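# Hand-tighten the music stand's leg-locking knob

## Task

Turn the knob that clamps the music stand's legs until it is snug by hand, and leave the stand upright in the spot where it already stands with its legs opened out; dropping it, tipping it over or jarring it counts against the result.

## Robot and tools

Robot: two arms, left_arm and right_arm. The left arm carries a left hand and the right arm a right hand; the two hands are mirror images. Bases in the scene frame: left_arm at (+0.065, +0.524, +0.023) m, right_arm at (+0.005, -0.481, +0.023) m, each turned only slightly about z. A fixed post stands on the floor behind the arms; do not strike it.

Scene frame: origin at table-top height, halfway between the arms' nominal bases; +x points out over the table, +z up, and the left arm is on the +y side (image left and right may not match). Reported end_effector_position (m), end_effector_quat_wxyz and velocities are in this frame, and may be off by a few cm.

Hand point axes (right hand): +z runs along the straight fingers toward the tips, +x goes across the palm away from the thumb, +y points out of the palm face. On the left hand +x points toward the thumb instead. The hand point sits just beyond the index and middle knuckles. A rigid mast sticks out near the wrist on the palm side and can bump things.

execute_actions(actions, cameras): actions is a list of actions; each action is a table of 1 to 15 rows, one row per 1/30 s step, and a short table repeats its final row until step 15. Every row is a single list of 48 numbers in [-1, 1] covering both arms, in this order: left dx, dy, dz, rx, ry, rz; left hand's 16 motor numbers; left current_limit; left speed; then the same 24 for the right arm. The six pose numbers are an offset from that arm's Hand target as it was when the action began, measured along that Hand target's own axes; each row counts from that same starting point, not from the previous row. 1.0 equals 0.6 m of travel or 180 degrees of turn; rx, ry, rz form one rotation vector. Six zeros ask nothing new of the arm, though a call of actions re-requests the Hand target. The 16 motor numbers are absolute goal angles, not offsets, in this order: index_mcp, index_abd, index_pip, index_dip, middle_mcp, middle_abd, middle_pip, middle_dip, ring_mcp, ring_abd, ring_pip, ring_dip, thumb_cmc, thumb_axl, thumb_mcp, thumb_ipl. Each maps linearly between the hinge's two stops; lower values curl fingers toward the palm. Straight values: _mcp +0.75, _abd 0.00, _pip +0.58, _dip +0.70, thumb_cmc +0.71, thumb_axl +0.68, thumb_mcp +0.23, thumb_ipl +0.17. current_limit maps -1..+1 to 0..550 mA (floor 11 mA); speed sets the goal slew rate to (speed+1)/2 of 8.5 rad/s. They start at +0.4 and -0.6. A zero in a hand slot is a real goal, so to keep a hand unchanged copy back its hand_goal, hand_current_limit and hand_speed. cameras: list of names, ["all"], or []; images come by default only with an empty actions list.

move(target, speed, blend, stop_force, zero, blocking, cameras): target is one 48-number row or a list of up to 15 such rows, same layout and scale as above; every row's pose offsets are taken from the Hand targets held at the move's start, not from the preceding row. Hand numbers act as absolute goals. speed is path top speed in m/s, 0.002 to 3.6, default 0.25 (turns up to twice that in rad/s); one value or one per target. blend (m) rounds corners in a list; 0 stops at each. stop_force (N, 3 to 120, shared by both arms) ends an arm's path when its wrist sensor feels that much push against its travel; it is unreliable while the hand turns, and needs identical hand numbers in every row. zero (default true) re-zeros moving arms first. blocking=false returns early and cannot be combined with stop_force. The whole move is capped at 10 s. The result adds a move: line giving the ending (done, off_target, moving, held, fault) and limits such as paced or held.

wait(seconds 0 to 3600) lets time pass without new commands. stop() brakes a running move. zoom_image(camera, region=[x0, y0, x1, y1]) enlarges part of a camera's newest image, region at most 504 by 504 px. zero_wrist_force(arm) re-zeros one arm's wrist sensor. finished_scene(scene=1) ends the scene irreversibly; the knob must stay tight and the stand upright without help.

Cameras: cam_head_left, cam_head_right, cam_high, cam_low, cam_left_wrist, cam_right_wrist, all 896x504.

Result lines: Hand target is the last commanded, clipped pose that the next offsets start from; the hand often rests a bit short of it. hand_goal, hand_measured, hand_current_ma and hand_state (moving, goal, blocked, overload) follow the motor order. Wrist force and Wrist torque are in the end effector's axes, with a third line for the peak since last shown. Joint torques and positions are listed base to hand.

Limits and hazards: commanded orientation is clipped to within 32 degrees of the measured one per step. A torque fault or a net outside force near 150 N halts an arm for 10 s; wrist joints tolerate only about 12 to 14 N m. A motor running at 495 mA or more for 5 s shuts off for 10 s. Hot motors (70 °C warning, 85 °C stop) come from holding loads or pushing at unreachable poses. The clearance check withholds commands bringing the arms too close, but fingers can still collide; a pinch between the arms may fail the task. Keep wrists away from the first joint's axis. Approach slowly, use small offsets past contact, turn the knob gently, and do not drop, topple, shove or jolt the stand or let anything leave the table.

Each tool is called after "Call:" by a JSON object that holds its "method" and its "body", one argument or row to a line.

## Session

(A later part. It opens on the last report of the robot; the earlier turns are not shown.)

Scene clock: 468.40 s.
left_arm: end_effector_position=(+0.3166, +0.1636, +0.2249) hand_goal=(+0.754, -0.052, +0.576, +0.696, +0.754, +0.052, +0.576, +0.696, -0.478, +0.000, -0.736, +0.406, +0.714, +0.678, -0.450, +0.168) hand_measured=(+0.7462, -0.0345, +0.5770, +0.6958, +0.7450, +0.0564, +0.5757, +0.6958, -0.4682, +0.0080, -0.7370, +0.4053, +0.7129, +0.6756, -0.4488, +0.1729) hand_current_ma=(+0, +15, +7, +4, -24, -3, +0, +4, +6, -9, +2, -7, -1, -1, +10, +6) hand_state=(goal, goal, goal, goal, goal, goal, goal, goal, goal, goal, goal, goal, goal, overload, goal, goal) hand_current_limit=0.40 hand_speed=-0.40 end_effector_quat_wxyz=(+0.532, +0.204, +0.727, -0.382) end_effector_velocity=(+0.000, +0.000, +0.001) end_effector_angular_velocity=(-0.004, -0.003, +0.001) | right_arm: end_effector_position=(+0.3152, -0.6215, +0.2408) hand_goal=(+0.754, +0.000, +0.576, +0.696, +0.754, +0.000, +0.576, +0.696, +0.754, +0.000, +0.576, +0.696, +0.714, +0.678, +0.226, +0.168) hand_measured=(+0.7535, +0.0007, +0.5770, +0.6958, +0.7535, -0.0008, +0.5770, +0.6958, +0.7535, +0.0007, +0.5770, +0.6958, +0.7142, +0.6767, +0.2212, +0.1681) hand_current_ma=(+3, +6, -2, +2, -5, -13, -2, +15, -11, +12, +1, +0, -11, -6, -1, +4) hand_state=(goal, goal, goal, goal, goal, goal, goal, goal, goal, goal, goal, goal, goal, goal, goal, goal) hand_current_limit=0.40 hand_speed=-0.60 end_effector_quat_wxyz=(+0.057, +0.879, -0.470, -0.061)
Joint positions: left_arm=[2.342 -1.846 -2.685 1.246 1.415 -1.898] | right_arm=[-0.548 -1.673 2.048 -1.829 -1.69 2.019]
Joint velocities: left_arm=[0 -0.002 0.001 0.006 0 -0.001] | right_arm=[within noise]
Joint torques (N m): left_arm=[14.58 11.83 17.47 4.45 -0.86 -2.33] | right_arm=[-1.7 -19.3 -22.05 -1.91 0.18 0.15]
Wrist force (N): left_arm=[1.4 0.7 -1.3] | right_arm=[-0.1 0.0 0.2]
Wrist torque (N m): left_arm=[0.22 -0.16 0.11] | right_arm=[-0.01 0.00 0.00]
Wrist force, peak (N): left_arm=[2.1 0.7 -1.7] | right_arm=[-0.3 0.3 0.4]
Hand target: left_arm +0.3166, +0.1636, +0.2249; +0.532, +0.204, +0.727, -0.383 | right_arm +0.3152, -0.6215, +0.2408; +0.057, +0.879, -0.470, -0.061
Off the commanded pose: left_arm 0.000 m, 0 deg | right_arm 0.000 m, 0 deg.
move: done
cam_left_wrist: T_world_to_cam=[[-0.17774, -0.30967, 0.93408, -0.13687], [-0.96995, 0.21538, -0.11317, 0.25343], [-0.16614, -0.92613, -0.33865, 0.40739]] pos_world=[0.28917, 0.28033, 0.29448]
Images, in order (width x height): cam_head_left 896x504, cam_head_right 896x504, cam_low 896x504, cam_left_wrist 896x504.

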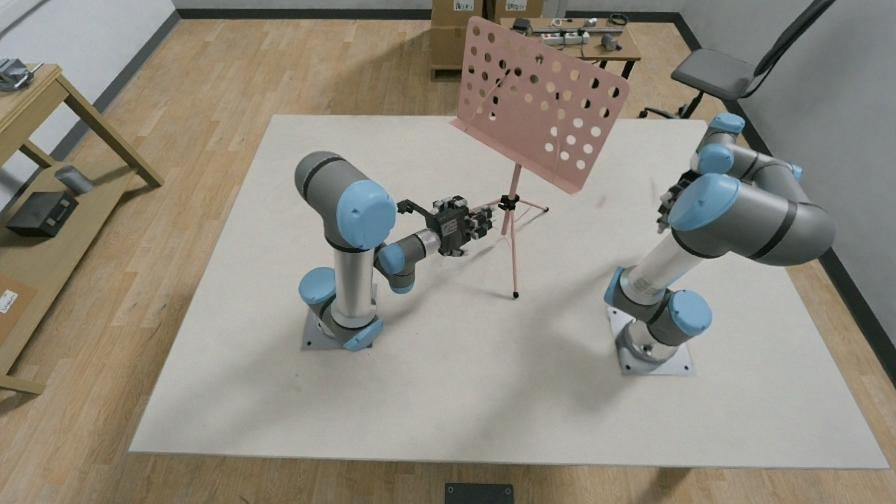

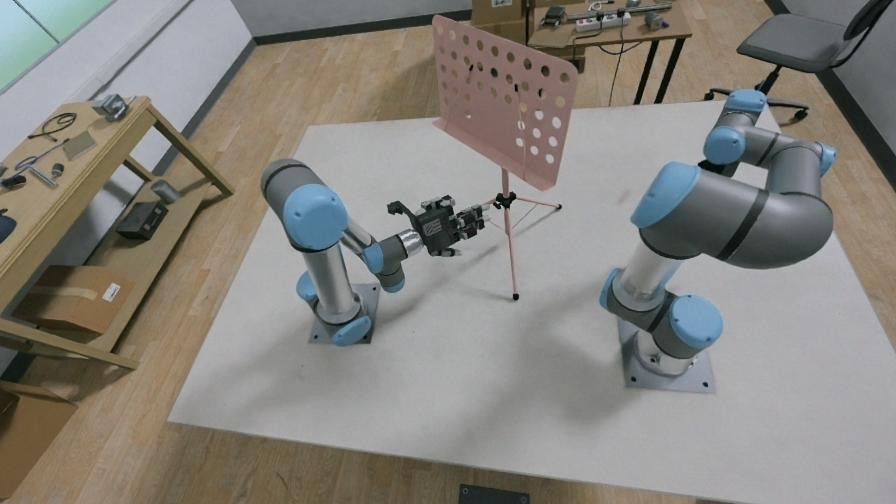

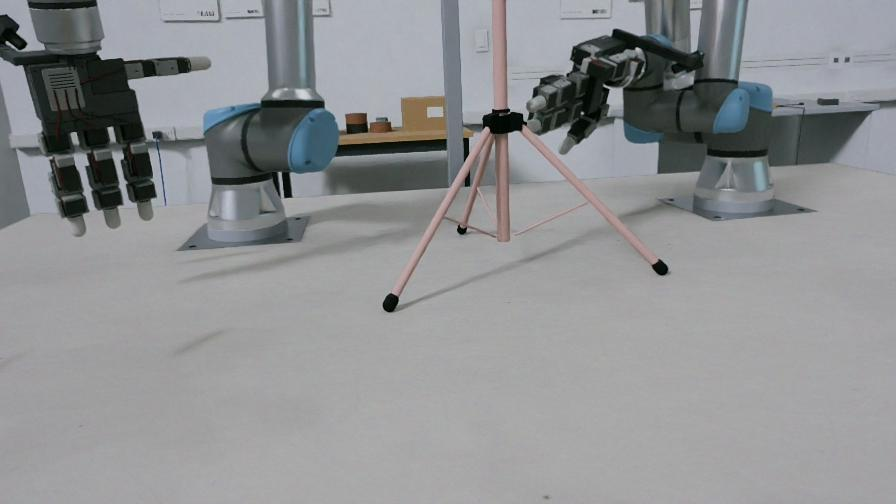

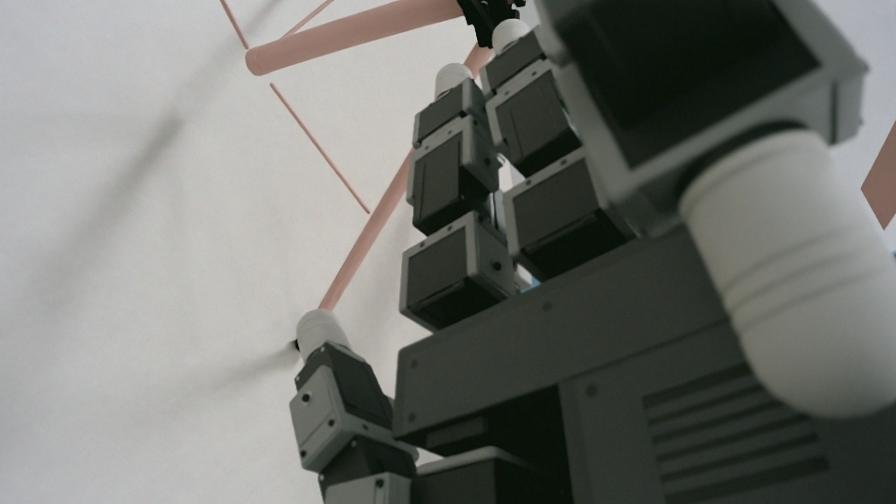

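Call:
{"method": "move", "body": {
  "target": [0.0002, 0.0088, 0.0382, 0,0,0, 0.754, -0.06, 0.576, 0.696, 0.754, 0.052, 0.576, 0.696, -0.478, 0, -0.736, 0.406, 0.714, 0.678, -0.45, 0.168, 0.4, -0.4, 0,0,0,0,0,0, 0.754, 0, 0.576, 0.696, 0.754, 0, 0.576, 0.696, 0.754, 0, 0.576, 0.696, 0.714, 0.678, 0.226, 0.168, 0.4, -0.6],
  "speed": 0.04,
  "stop_force": 5,
  "cameras": ["cam_left_wrist","cam_head_left","cam_head_right","cam_low"]
}}

Call:
{"method": "zoom_image", "body": {
  "camera": "cam_left_wrist",
  "region": [400, 0, 580, 120]
}}

Call:
{"method": "zoom_image", "body": {
  "camera": "cam_head_right",
  "region": [470, 180, 530, 230]
}}

Call:
{"method": "zoom_image", "body": {
  "camera": "cam_head_left",
  "region": [475, 180, 535, 230]
}}

Call:
{"method": "zoom_image", "body": {
  "camera": "cam_low",
  "region": [490, 80, 590, 150]
}}

Scene clock: 505.30 s.
left_arm: end_effector_position=(+0.3345, +0.1491, +0.2198) hand_goal=(+0.754, -0.060, +0.576, +0.696, +0.754, +0.052, +0.576, +0.696, -0.478, +0.000, -0.736, +0.406, +0.714, +0.678, -0.450, +0.168) hand_measured=(+0.7462, -0.0360, +0.5757, +0.6958, +0.7450, +0.0564, +0.5757, +0.6958, -0.4682, +0.0080, -0.7370, +0.4066, +0.7129, +0.6767, -0.4488, +0.1729) hand_current_ma=(+3, +29, +4, -7, -16, -8, -7, +2, +16, -4, +0, -4, -4, -9, +16, +6) hand_state=(goal, blocked, goal, goal, goal, goal, goal, goal, goal, goal, goal, goal, goal, overload, goal, goal) hand_current_limit=0.40 hand_speed=-0.40 end_effector_quat_wxyz=(+0.532, +0.204, +0.727, -0.382) | right_arm: end_effector_position=(+0.3152, -0.6215, +0.2408) hand_goal=(+0.754, +0.000, +0.576, +0.696, +0.754, +0.000, +0.576, +0.696, +0.754, +0.000, +0.576, +0.696, +0.714, +0.678, +0.226, +0.168) hand_measured=(+0.7535, -0.0008, +0.5770, +0.6958, +0.7535, -0.0008, +0.5770, +0.6958, +0.7523, +0.0007, +0.5770, +0.6958, +0.7142, +0.6777, +0.2212, +0.1681) hand_current_ma=(+6, -5, +8, -3, +13, +0, -2, +6, -6, +7, -6, +0, -12, +2, -8, -1) hand_state=(goal, goal, goal, goal, goal, goal, goal, goal, goal, goal, goal, goal, goal, goal, goal, goal) hand_current_limit=0.40 hand_speed=-0.60 end_effector_quat_wxyz=(+0.057, +0.879, -0.470, -0.061)
Joint positions: left_arm=[2.348 -1.892 -2.63 1.237 1.409 -1.897] | right_arm=[-0.548 -1.673 2.048 -1.829 -1.69 2.019]
Joint torques (N m): left_arm=[-9.98 30.32 -3.77 4.53 1.16 1.13] | right_arm=[-0.17 -19.12 -22.9 -2.05 0.14 0.29]
Wrist force (N): left_arm=[1.5 0.7 -1.5] | right_arm=[-0.1 0.2 0.1]
Wrist torque (N m): left_arm=[0.22 -0.17 0.11] | right_arm=[0.02 0.01 0.00]
Wrist force, peak (N): left_arm=[1.7 0.6 -1.6] | right_arm=[-0.4 0.3 0.4]
Hand target: left_arm +0.3345, +0.1491, +0.2198; +0.532, +0.204, +0.727, -0.383 | right_arm +0.3152, -0.6215, +0.2408; +0.057, +0.879, -0.470, -0.061
Off the commanded pose: left_arm 0.000 m, 0 deg | right_arm 0.000 m, 0 deg.
move: done
cam_left_wrist: T_world_to_cam=[[-0.17774, -0.30959, 0.93411, -0.13343], [-0.96999, 0.21517, -0.11325, 0.27331], [-0.16593, -0.92621, -0.33854, 0.39521]] pos_world=[0.30697, 0.26593, 0.28939]
Images, in order (width x height): cam_head_left 896x504, cam_head_right 896x504, cam_low 896x504, cam_left_wrist 896x504.

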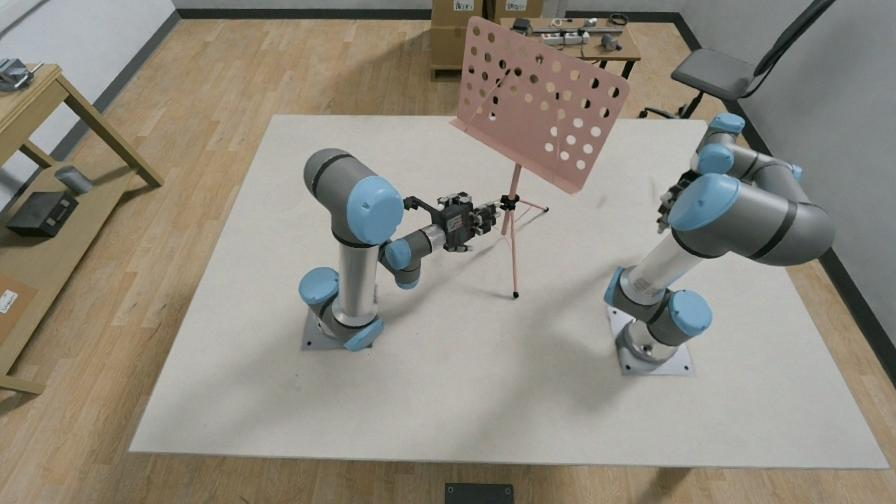

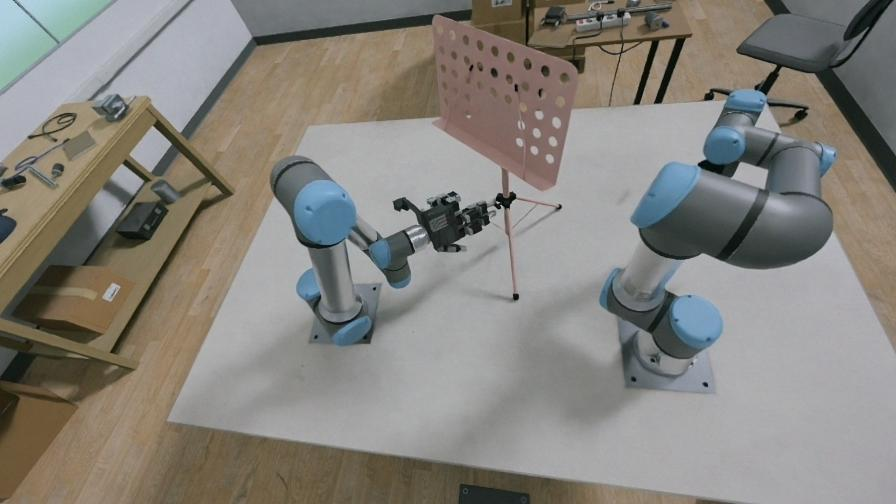

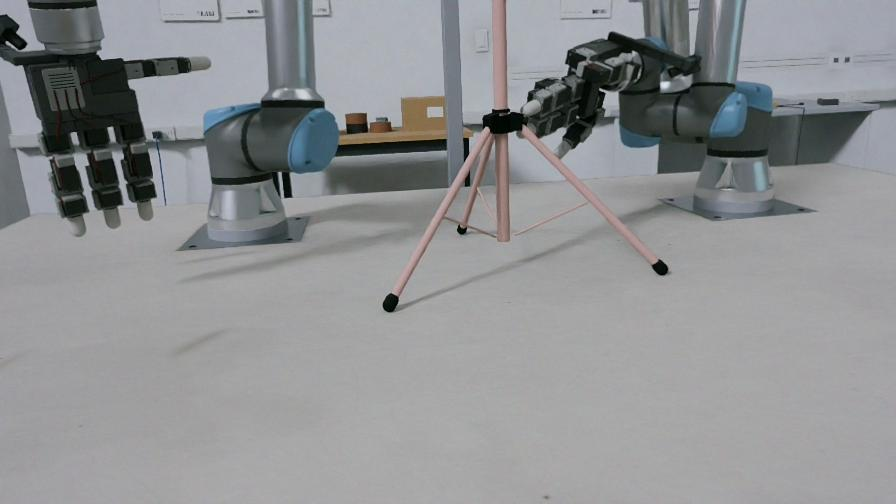

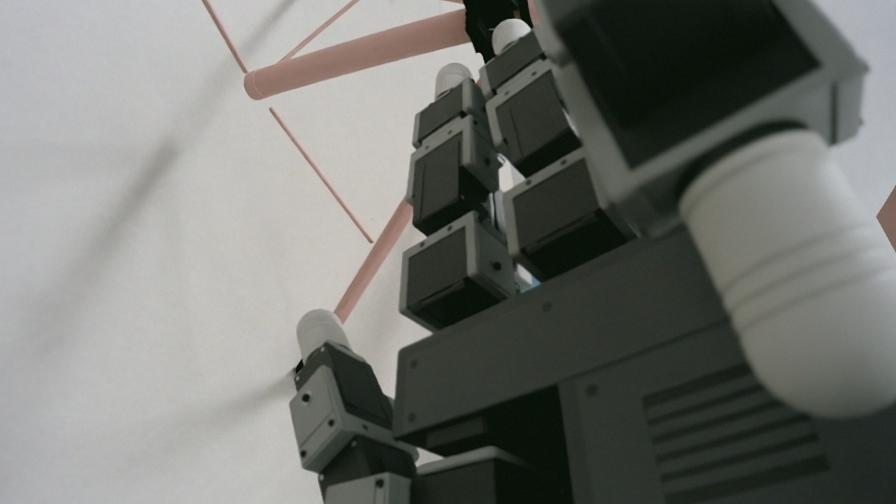

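Scaled by 2.800 from the camera's image (finer frame: 1280x720).

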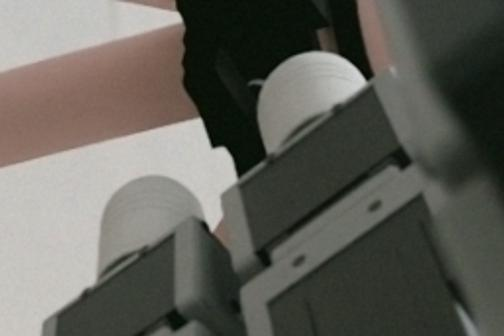

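Scaled by 8.400 from the camera's image (finer frame: 1280x720).

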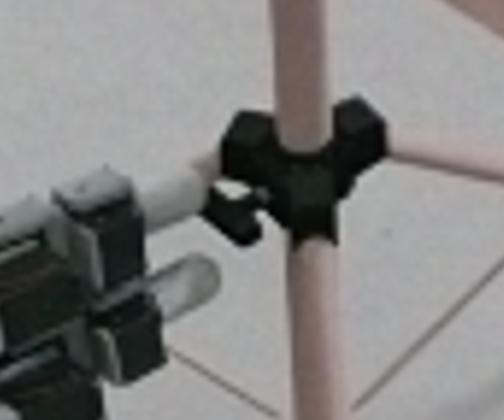

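Scaled by 8.400 from the camera's image (finer frame: 1280x720).

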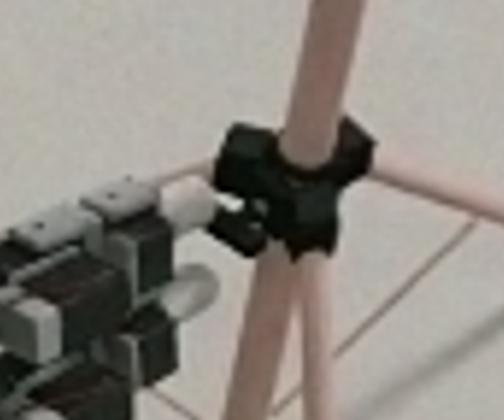

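Scaled by 5.040 from the camera's image (finer frame: 1280x720).

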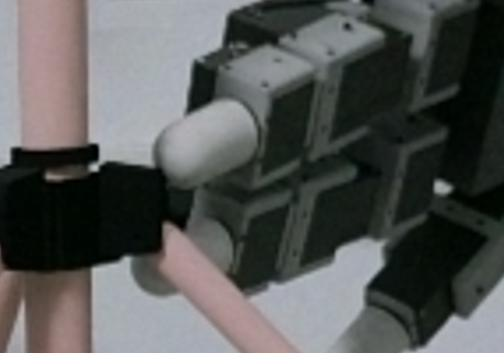

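Call:
{"method": "zoom_image", "body": {
  "camera": "cam_left_wrist",
  "region": [450, 0, 550, 80]
}}

Scaled by 5.040 from the camera's image (finer frame: 1280x720).

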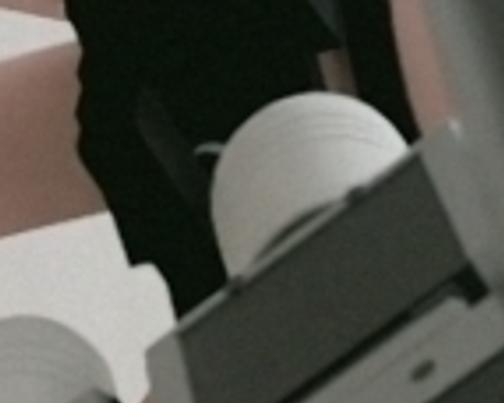

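Call:
{"method": "move", "body": {
  "target": [0.0022, 0.0007, 0.0333, 0,0,0, 0.754, -0.05, 0.576, 0.696, 0.754, 0.05, 0.576, 0.696, -0.478, 0, -0.736, 0.406, 0.714, 0.678, -0.45, 0.168, 0.4, -0.4, 0,0,0,0,0,0, 0.754, 0, 0.576, 0.696, 0.754, 0, 0.576, 0.696, 0.754, 0, 0.576, 0.696, 0.714, 0.678, 0.226, 0.168, 0.4, -0.6],
  "speed": 0.02,
  "stop_force": 3,
  "cameras": ["cam_left_wrist","cam_head_left","cam_head_right","cam_low"]
}}

Call:
{"method": "zoom_image", "body": {
  "camera": "cam_left_wrist",
  "region": [440, 0, 560, 90]
}}

Call:
{"method": "zoom_image", "body": {
  "camera": "cam_head_right",
  "region": [470, 180, 530, 230]
}}

Call:
{"method": "zoom_image", "body": {
  "camera": "cam_head_left",
  "region": [475, 180, 535, 230]
}}

Call:
{"method": "zoom_image", "body": {
  "camera": "cam_low",
  "region": [490, 80, 590, 150]
}}

Scene clock: 529.23 s.
left_arm: end_effector_position=(+0.3466, +0.1338, +0.2156) hand_goal=(+0.754, -0.050, +0.576, +0.696, +0.754, +0.050, +0.576, +0.696, -0.478, +0.000, -0.736, +0.406, +0.714, +0.678, -0.450, +0.168) hand_measured=(+0.7462, -0.0360, +0.5757, +0.6958, +0.7450, +0.0476, +0.5770, +0.6958, -0.4670, +0.0080, -0.7370, +0.4066, +0.7129, +0.6756, -0.4478, +0.1729) hand_current_ma=(+3, +4, +1, -5, -19, -6, -3, -11, +3, -1, +6, +5, +2, -9, -3, +9) hand_state=(goal, goal, goal, goal, goal, goal, goal, goal, goal, goal, goal, goal, goal, overload, goal, goal) hand_current_limit=0.40 hand_speed=-0.40 end_effector_quat_wxyz=(+0.532, +0.204, +0.727, -0.383) | right_arm: end_effector_position=(+0.3152, -0.6215, +0.2408) hand_goal=(+0.754, +0.000, +0.576, +0.696, +0.754, +0.000, +0.576, +0.696, +0.754, +0.000, +0.576, +0.696, +0.714, +0.678, +0.226, +0.168) hand_measured=(+0.7535, -0.0008, +0.5770, +0.6958, +0.7535, +0.0007, +0.5770, +0.6958, +0.7535, +0.0007, +0.5770, +0.6958, +0.7142, +0.6777, +0.2203, +0.1681) hand_current_ma=(-1, +6, +16, +10, +6, +4, -25, +16, -20, +1, +3, -8, -9, -7, -17, -18) hand_state=(goal, goal, goal, goal, goal, goal, goal, goal, goal, goal, goal, goal, goal, goal, goal, goal) hand_current_limit=0.40 hand_speed=-0.60 end_effector_quat_wxyz=(+0.057, +0.879, -0.470, -0.061)
Joint positions: left_arm=[2.335 -1.93 -2.577 1.222 1.422 -1.899] | right_arm=[-0.548 -1.673 2.048 -1.829 -1.69 2.019]
Joint torques (N m): left_arm=[14.26 31.89 -3.33 4.27 -1.44 -0.76] | right_arm=[-0.72 -18.32 -22 -1.93 0.31 0.57]
Wrist force (N): left_arm=[1.0 0.6 -1.3] | right_arm=[-0.1 0.2 0.1]
Wrist torque (N m): left_arm=[0.19 -0.13 0.07] | right_arm=[0.03 0.00 0.01]
Wrist force, peak (N): left_arm=[1.8 0.7 -1.6] | right_arm=[-0.4 0.2 0.4]
Hand target: left_arm +0.3466, +0.1338, +0.2156; +0.532, +0.204, +0.727, -0.383 | right_arm +0.3152, -0.6215, +0.2408; +0.057, +0.879, -0.470, -0.061
Off the commanded pose: left_arm 0.000 m, 0 deg | right_arm 0.000 m, 0 deg.
move: done
cam_left_wrist: T_world_to_cam=[[-0.17765, -0.30959, 0.93413, -0.13214], [-0.96999, 0.21523, -0.11313, 0.28793], [-0.16603, -0.92619, -0.33853, 0.38158]] pos_world=[0.31917, 0.25053, 0.28519]
Images, in order (width x height): cam_head_left 896x504, cam_head_right 896x504, cam_low 896x504, cam_left_wrist 896x504.

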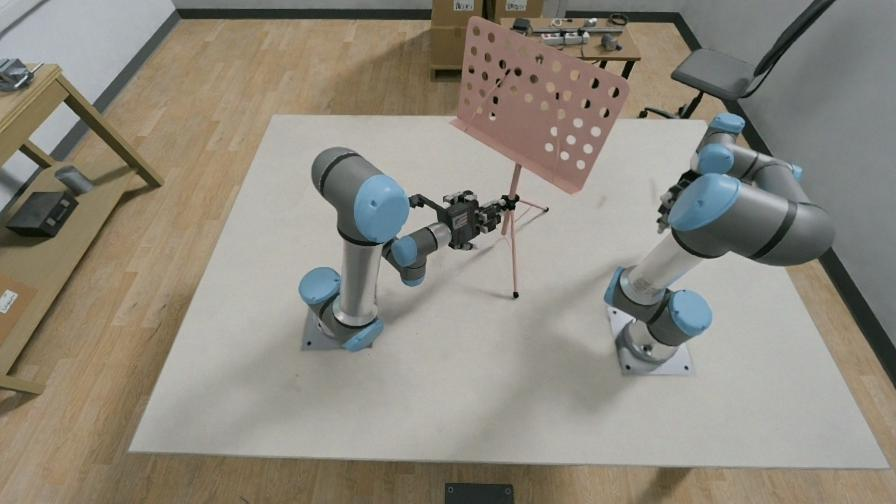

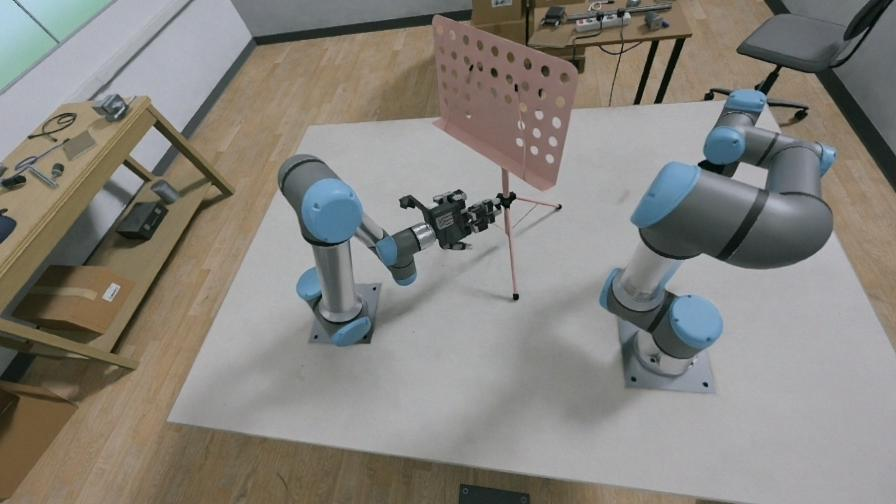

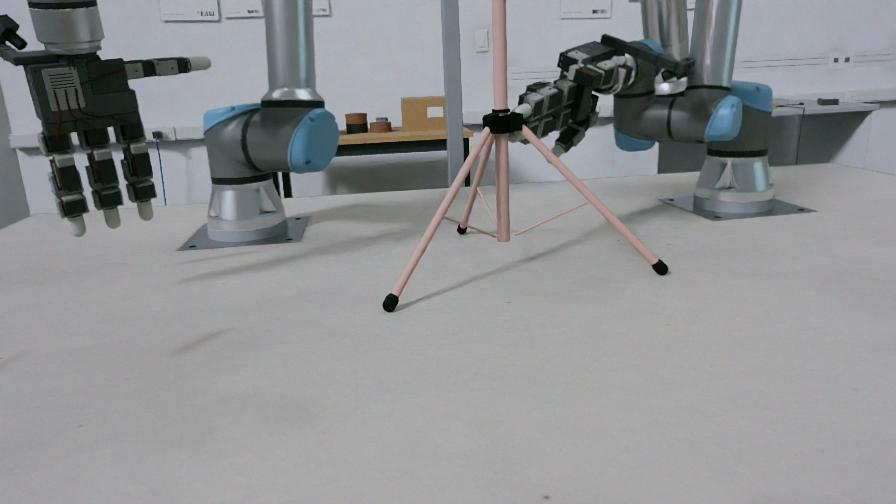

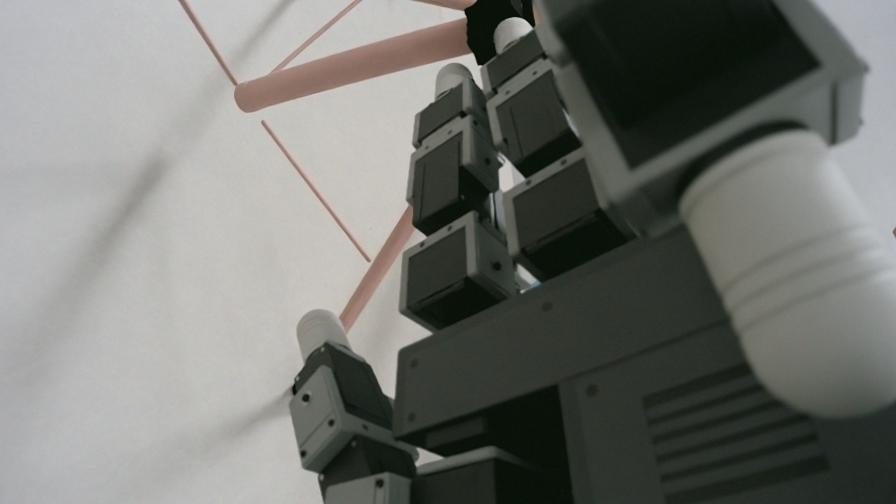

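Scaled by 4.200 from the camera's image (finer frame: 1280x720).

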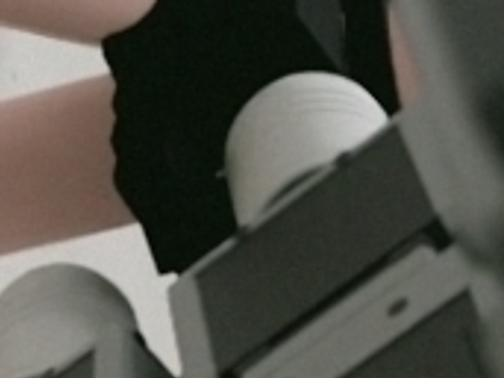

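Scaled by 8.400 from the camera's image (finer frame: 1280x720).

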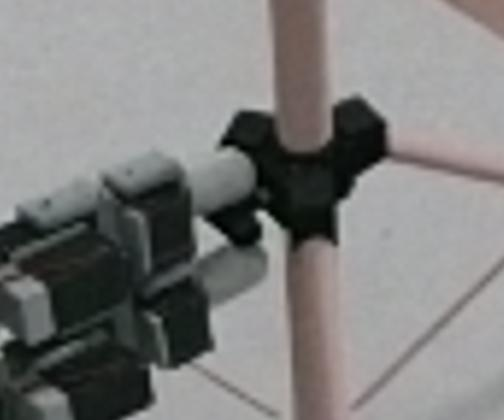

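Scaled by 8.400 from the camera's image (finer frame: 1280x720).

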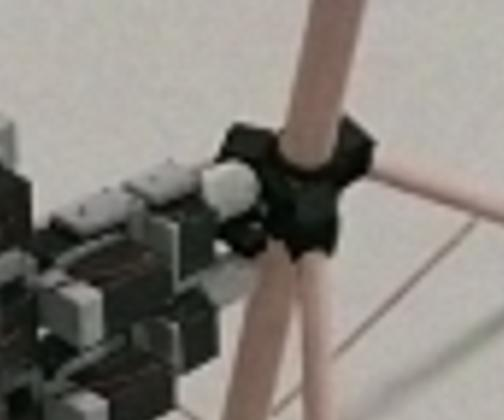

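Scaled by 5.040 from the camera's image (finer frame: 1280x720).

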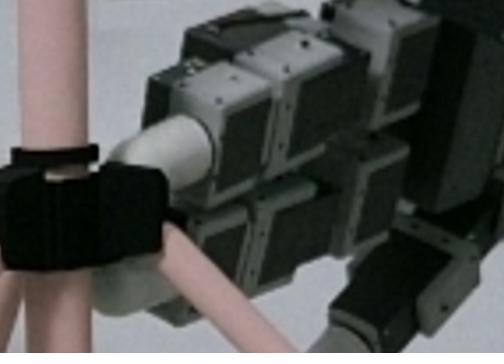

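Call:
{"method": "move", "body": {
  "target": [
    [-0.0326,-0.0047,0,0,0,0.0833, 0.754, -0.05, 0.576, 0.696, 0.754, 0.05, 0.576, 0.696, -0.478, 0, -0.736, 0.406, 0.714, 0.678, -0.45, 0.168, 0.4, -0.4, 0,0,0,0,0,0, 0.754, 0, 0.576, 0.696, 0.754, 0, 0.576, 0.696, 0.754, 0, 0.576, 0.696, 0.714, 0.678, 0.226, 0.168, 0.4, -0.6],
    [-0.0629,-0.0177,0,0,0,0.1667, 0.754, -0.05, 0.576, 0.696, 0.754, 0.05, 0.576, 0.696, -0.478, 0, -0.736, 0.406, 0.714, 0.678, -0.45, 0.168, 0.4, -0.4, 0,0,0,0,0,0, 0.754, 0, 0.576, 0.696, 0.754, 0, 0.576, 0.696, 0.754, 0, 0.576, 0.696, 0.714, 0.678, 0.226, 0.168, 0.4, -0.6],
    [-0.0887,-0.0381,0,0,0,0.25, 0.754, -0.05, 0.576, 0.696, 0.754, 0.05, 0.576, 0.696, -0.478, 0, -0.736, 0.406, 0.714, 0.678, -0.45, 0.168, 0.4, -0.4, 0,0,0,0,0,0, 0.754, 0, 0.576, 0.696, 0.754, 0, 0.576, 0.696, 0.754, 0, 0.576, 0.696, 0.714, 0.678, 0.226, 0.168, 0.4, -0.6]
  ],
  "speed": 0.04,
  "blend": 0.005,
  "cameras": ["cam_left_wrist","cam_head_left","cam_head_right","cam_low","cam_high"]
}}

Call:
{"method": "zoom_image", "body": {
  "camera": "cam_left_wrist",
  "region": [400, 0, 560, 100]
}}

Call:
{"method": "zoom_image", "body": {
  "camera": "cam_head_right",
  "region": [470, 180, 530, 230]
}}

Call:
{"method": "zoom_image", "body": {
  "camera": "cam_head_left",
  "region": [475, 180, 535, 230]
}}

Scene clock: 561.03 s.
left_arm: end_effector_position=(+0.3492, +0.1254, +0.2728) hand_goal=(+0.754, -0.050, +0.576, +0.696, +0.754, +0.050, +0.576, +0.696, -0.478, +0.000, -0.736, +0.406, +0.714, +0.678, -0.450, +0.168) hand_measured=(+0.7559, -0.0345, +0.5821, +0.6958, +0.7342, +0.0432, +0.5629, +0.6894, -0.4694, +0.0065, -0.7421, +0.4066, +0.7167, +0.6798, -0.4478, +0.1729) hand_current_ma=(-9, +7, +12, -18, -30, -13, -7, +1, +6, -6, -5, +6, +10, -4, +0, +16) hand_state=(goal, goal, goal, goal, blocked, goal, goal, goal, goal, goal, goal, goal, goal, overload, goal, goal) hand_current_limit=0.40 hand_speed=-0.40 end_effector_quat_wxyz=(+0.638, +0.467, +0.594, -0.150) end_effector_velocity=(+0.000, +0.000, -0.001) end_effector_angular_velocity=(-0.004, +0.007, +0.001) | right_arm: end_effector_position=(+0.3152, -0.6215, +0.2408) hand_goal=(+0.754, +0.000, +0.576, +0.696, +0.754, +0.000, +0.576, +0.696, +0.754, +0.000, +0.576, +0.696, +0.714, +0.678, +0.226, +0.168) hand_measured=(+0.7535, -0.0008, +0.5770, +0.6958, +0.7535, +0.0007, +0.5770, +0.6958, +0.7535, -0.0008, +0.5770, +0.6958, +0.7142, +0.6777, +0.2212, +0.1681) hand_current_ma=(+12, -11, +7, +1, +12, -7, -3, +7, -13, +17, -1, -7, -13, -13, -11, -6) hand_state=(goal, goal, goal, goal, goal, goal, goal, goal, goal, goal, goal, goal, goal, goal, goal, goal) hand_current_limit=0.40 hand_speed=-0.60 end_effector_quat_wxyz=(+0.057, +0.879, -0.470, -0.061)
Joint positions: left_arm=[2.264 -1.969 -2.561 1.246 1.493 -1.123] | right_arm=[-0.548 -1.673 2.048 -1.829 -1.69 2.019]
Joint velocities: left_arm=[0 0 -0.001 0 0 -0.008] | right_arm=[within noise]
Joint torques (N m): left_arm=[-7.31 20.86 16.38 3.72 0.95 -2.26] | right_arm=[-1.85 -19.72 -21.09 -1.78 0.27 0.46]
Wrist force (N): left_arm=[0.8 -1.2 -1.9] | right_arm=[-0.1 0.4 -0.1]
Wrist torque (N m): left_arm=[-0.03 -0.13 0.16] | right_arm=[0.05 0.00 0.01]
Wrist force, peak (N): left_arm=[0.8 -1.3 -1.9] | right_arm=[-0.4 0.4 0.2]
Hand target: left_arm +0.3492, +0.1254, +0.2728; +0.638, +0.467, +0.594, -0.150 | right_arm +0.3152, -0.6215, +0.2408; +0.057, +0.879, -0.470, -0.061
Off the commanded pose: left_arm 0.000 m, 0 deg | right_arm 0.000 m, 0 deg.
move: done
cam_left_wrist: T_world_to_cam=[[-0.66812, -0.60877, 0.4278, 0.15913], [-0.73791, 0.46842, -0.48588, 0.28758], [0.0954, -0.6403, -0.76217, 0.38211]] pos_world=[0.28208, 0.20683, 0.36289]
Images, in order (width x height): cam_head_left 896x504, cam_head_right 896x504, cam_high 896x504, cam_low 896x504, cam_left_wrist 896x504.

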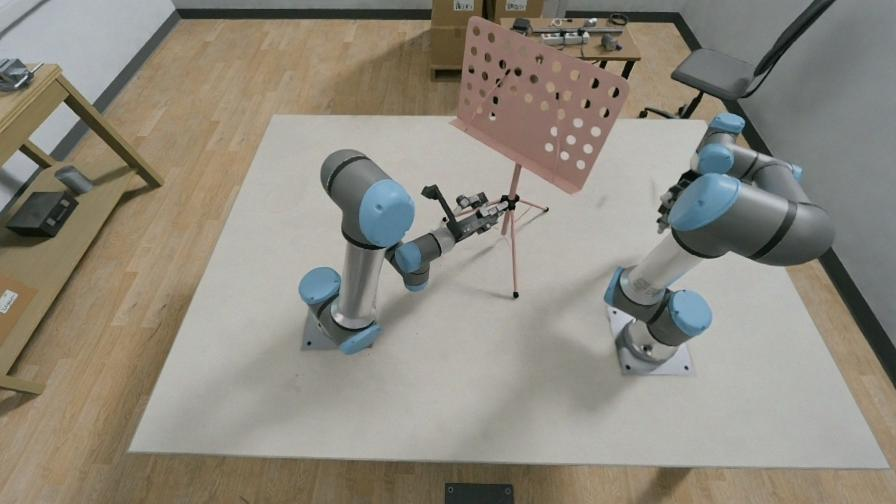

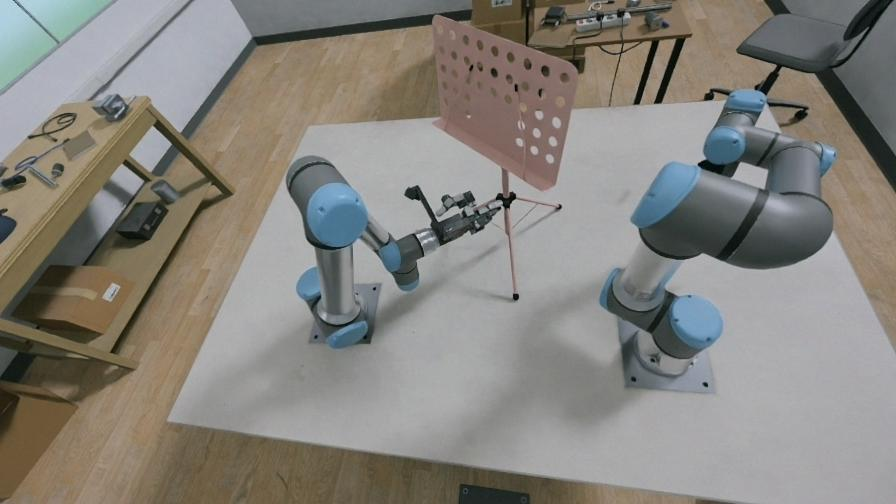

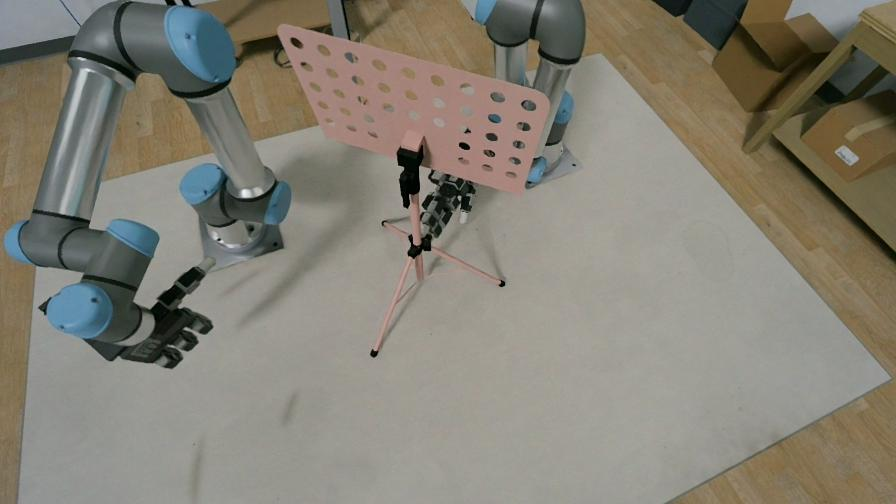

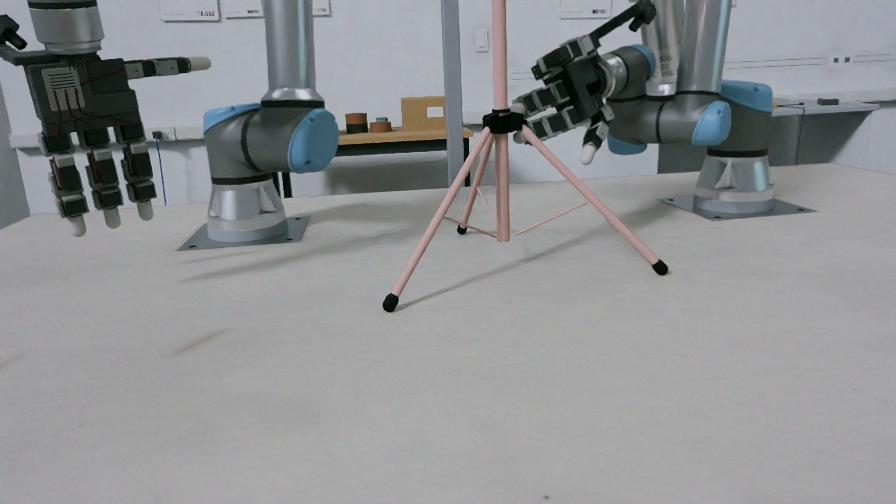

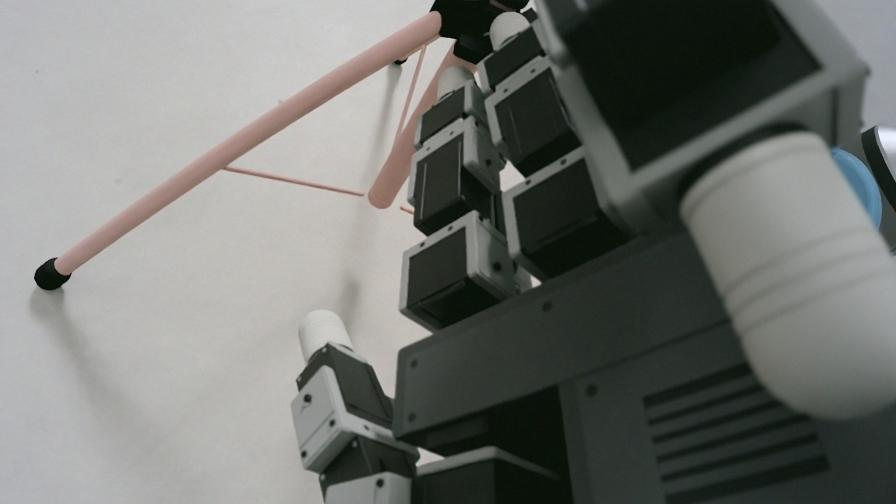

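Scaled by 3.150 from the camera's image (finer frame: 1280x720).

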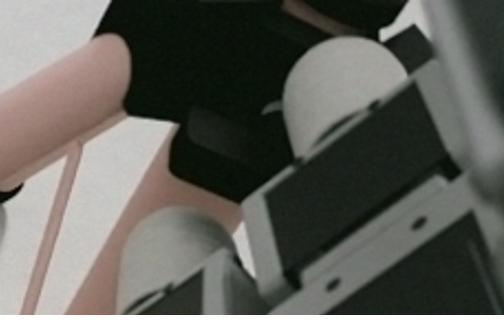

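Scaled by 8.400 from the camera's image (finer frame: 1280x720).

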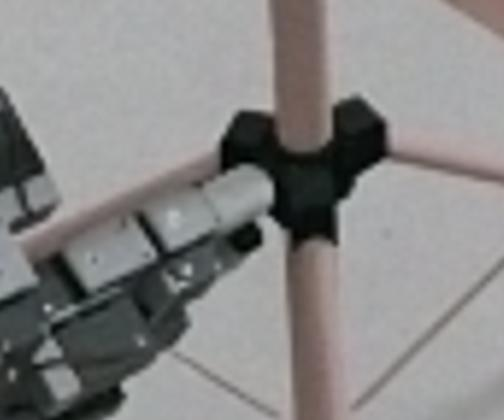

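Scaled by 8.400 from the camera's image (finer frame: 1280x720).

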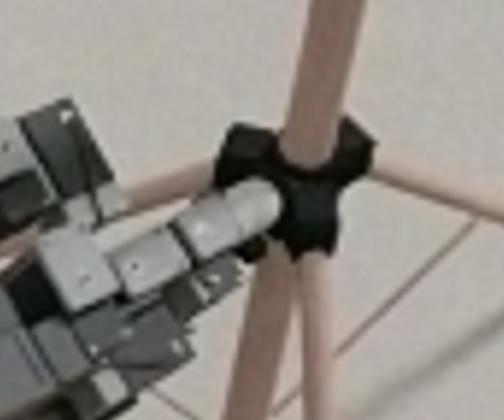

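Call:
{"method": "move", "body": {
  "target": [
    [-0.0326,-0.0047,0,0,0,0.0833, 0.754, -0.05, 0.576, 0.696, 0.754, 0.05, 0.576, 0.696, -0.478, 0, -0.736, 0.406, 0.714, 0.678, -0.45, 0.168, 0.4, -0.4, 0,0,0,0,0,0, 0.754, 0, 0.576, 0.696, 0.754, 0, 0.576, 0.696, 0.754, 0, 0.576, 0.696, 0.714, 0.678, 0.226, 0.168, 0.4, -0.6],
    [-0.0629,-0.0177,0,0,0,0.1667, 0.754, -0.05, 0.576, 0.696, 0.754, 0.05, 0.576, 0.696, -0.478, 0, -0.736, 0.406, 0.714, 0.678, -0.45, 0.168, 0.4, -0.4, 0,0,0,0,0,0, 0.754, 0, 0.576, 0.696, 0.754, 0, 0.576, 0.696, 0.754, 0, 0.576, 0.696, 0.714, 0.678, 0.226, 0.168, 0.4, -0.6],
    [-0.0887,-0.0381,0,0,0,0.25, 0.754, -0.05, 0.576, 0.696, 0.754, 0.05, 0.576, 0.696, -0.478, 0, -0.736, 0.406, 0.714, 0.678, -0.45, 0.168, 0.4, -0.4, 0,0,0,0,0,0, 0.754, 0, 0.576, 0.696, 0.754, 0, 0.576, 0.696, 0.754, 0, 0.576, 0.696, 0.714, 0.678, 0.226, 0.168, 0.4, -0.6]
  ],
  "speed": 0.04,
  "blend": 0.005,
  "cameras": ["cam_left_wrist","cam_head_left","cam_head_right","cam_low"]
}}

Call:
{"method": "zoom_image", "body": {
  "camera": "cam_left_wrist",
  "region": [400, 0, 560, 100]
}}

Call:
{"method": "zoom_image", "body": {
  "camera": "cam_head_right",
  "region": [470, 180, 530, 230]
}}

Call:
{"method": "zoom_image", "body": {
  "camera": "cam_low",
  "region": [490, 80, 590, 150]
}}

Scene clock: 582.50 s.
left_arm: end_effector_position=(+0.3188, +0.0942, +0.3110) hand_goal=(+0.754, -0.050, +0.576, +0.696, +0.754, +0.050, +0.576, +0.696, -0.478, +0.000, -0.736, +0.406, +0.714, +0.678, -0.450, +0.168) hand_measured=(+0.7643, -0.0345, +0.5834, +0.6996, +0.7655, +0.0549, +0.5782, +0.6907, -0.4706, +0.0065, -0.7421, +0.4002, +0.7167, +0.9990, -0.4488, +0.1719) hand_current_ma=(+20, +14, +20, -14, -2, -9, +6, -7, +3, +3, +3, -13, -3, +6, -3, +14) hand_state=(goal, goal, goal, goal, goal, goal, goal, goal, goal, goal, goal, goal, goal, overload, goal, goal) hand_current_limit=0.40 hand_speed=-0.40 end_effector_quat_wxyz=(+0.647, +0.659, +0.370, +0.106) end_effector_velocity=(+0.001, +0.000, +0.000) end_effector_angular_velocity=(-0.006, +0.006, +0.001) | right_arm: end_effector_position=(+0.3152, -0.6215, +0.2408) hand_goal=(+0.754, +0.000, +0.576, +0.696, +0.754, +0.000, +0.576, +0.696, +0.754, +0.000, +0.576, +0.696, +0.714, +0.678, +0.226, +0.168) hand_measured=(+0.7535, -0.0008, +0.5770, +0.6958, +0.7523, -0.0008, +0.5770, +0.6958, +0.7523, -0.0008, +0.5770, +0.6958, +0.7142, +0.6777, +0.2212, +0.1681) hand_current_ma=(+10, -3, -2, -11, +3, -18, -10, +13, -8, +9, -13, -9, -21, -15, -5, -6) hand_state=(goal, goal, goal, goal, goal, goal, goal, goal, goal, goal, goal, goal, goal, goal, goal, goal) hand_current_limit=0.40 hand_speed=-0.60 end_effector_quat_wxyz=(+0.057, +0.879, -0.470, -0.061)
Joint positions: left_arm=[2.237 -2.046 -2.559 1.321 1.52 -0.342] | right_arm=[-0.548 -1.673 2.048 -1.829 -1.69 2.019]
Joint velocities: left_arm=[0 -0.001 0.001 0 0 -0.009] | right_arm=[within noise]
Joint torques (N m): left_arm=[13.58 23.13 -4.64 3.7 -1.42 -2.22] | right_arm=[-0.84 -18.03 -20.82 -1.75 0.6 0.95]
Wrist force (N): left_arm=[0.3 -3.7 -2.1] | right_arm=[0.0 0.3 0.2]
Wrist torque (N m): left_arm=[-0.19 -0.03 0.17] | right_arm=[0.03 -0.02 0.02]
Wrist force, peak (N): left_arm=[0.5 -4.0 -1.9] | right_arm=[-0.2 0.2 0.5]
Hand target: left_arm +0.3188, +0.0942, +0.3110; +0.647, +0.659, +0.370, +0.106 | right_arm +0.3152, -0.6215, +0.2408; +0.057, +0.879, -0.470, -0.061
Off the commanded pose: left_arm 0.000 m, 0 deg | right_arm 0.000 m, 0 deg.
move: done
cam_left_wrist: T_world_to_cam=[[-0.76758, -0.5502, -0.32879, 0.36504], [-0.34478, 0.78687, -0.51182, 0.1511], [0.54032, -0.2795, -0.79368, 0.22806]] pos_world=[0.20907, 0.14569, 0.37836]
Images, in order (width x height): cam_head_left 896x504, cam_head_right 896x504, cam_low 896x504, cam_left_wrist 896x504.

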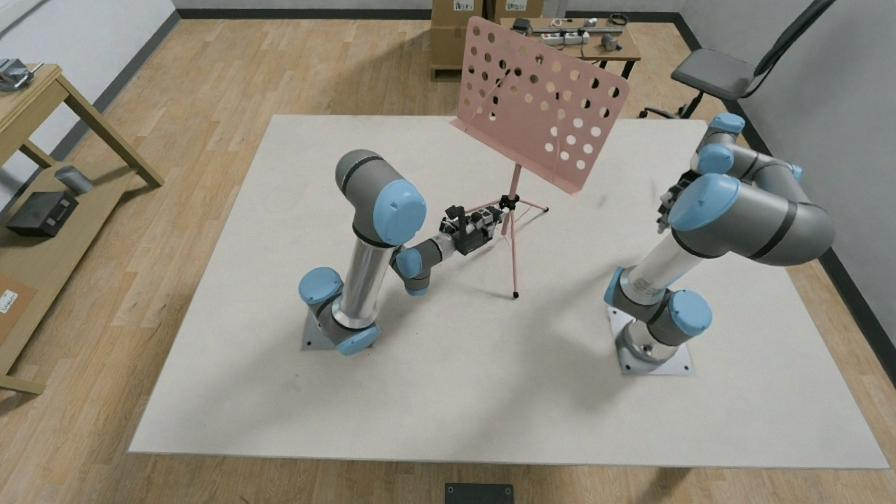

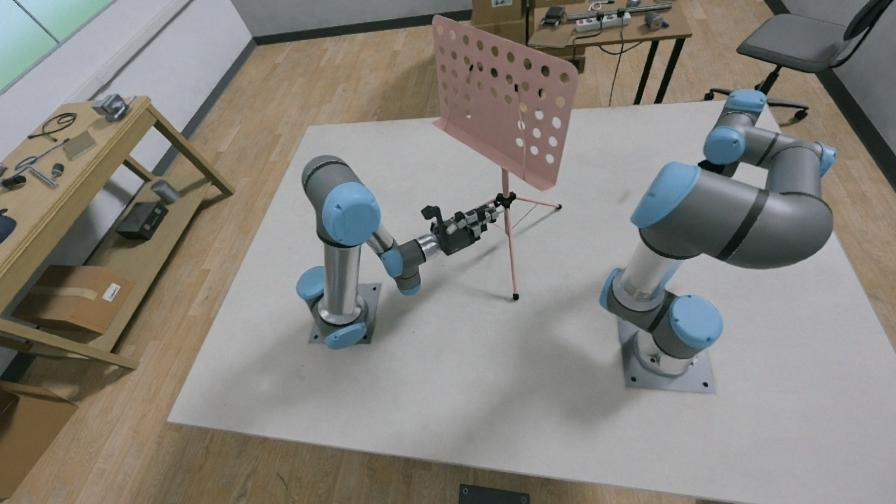

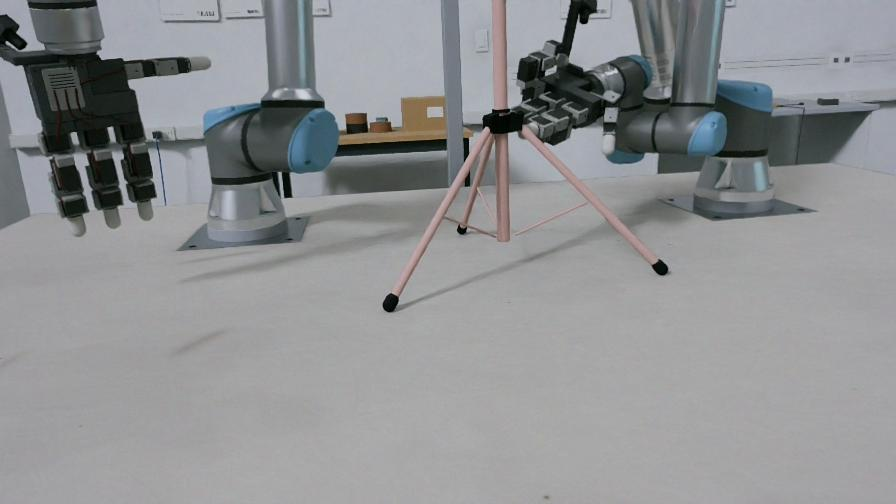

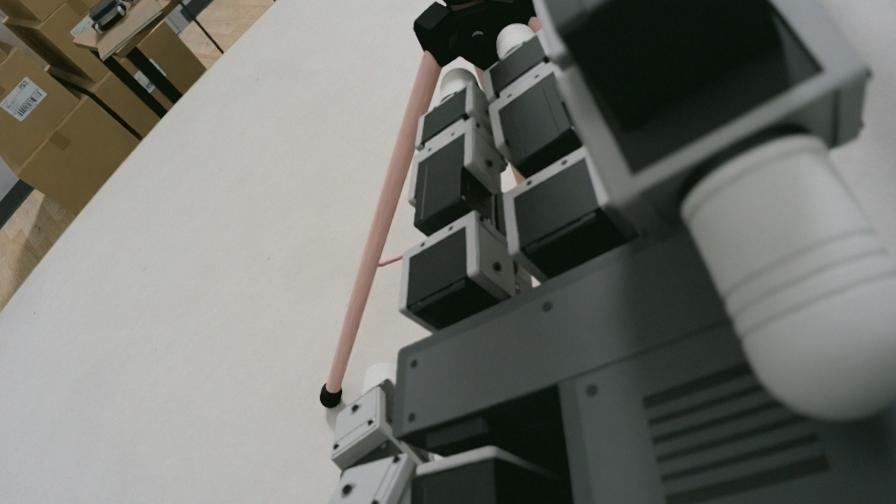

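Scaled by 3.150 from the camera's image (finer frame: 1280x720).

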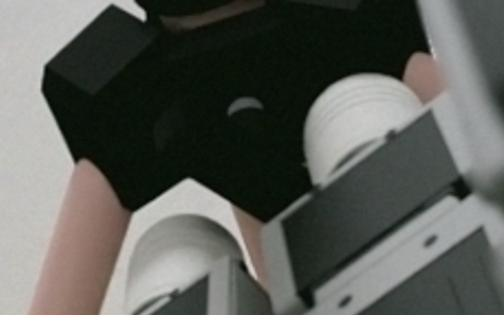

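Scaled by 8.400 from the camera's image (finer frame: 1280x720).

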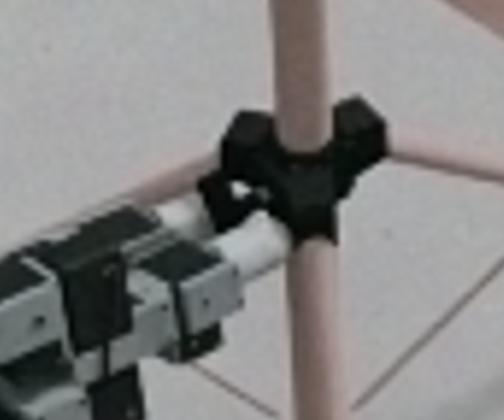

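Scaled by 5.040 from the camera's image (finer frame: 1280x720).

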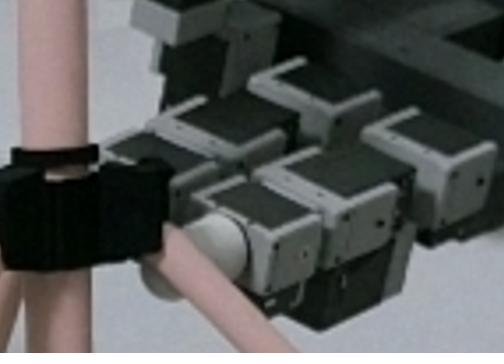

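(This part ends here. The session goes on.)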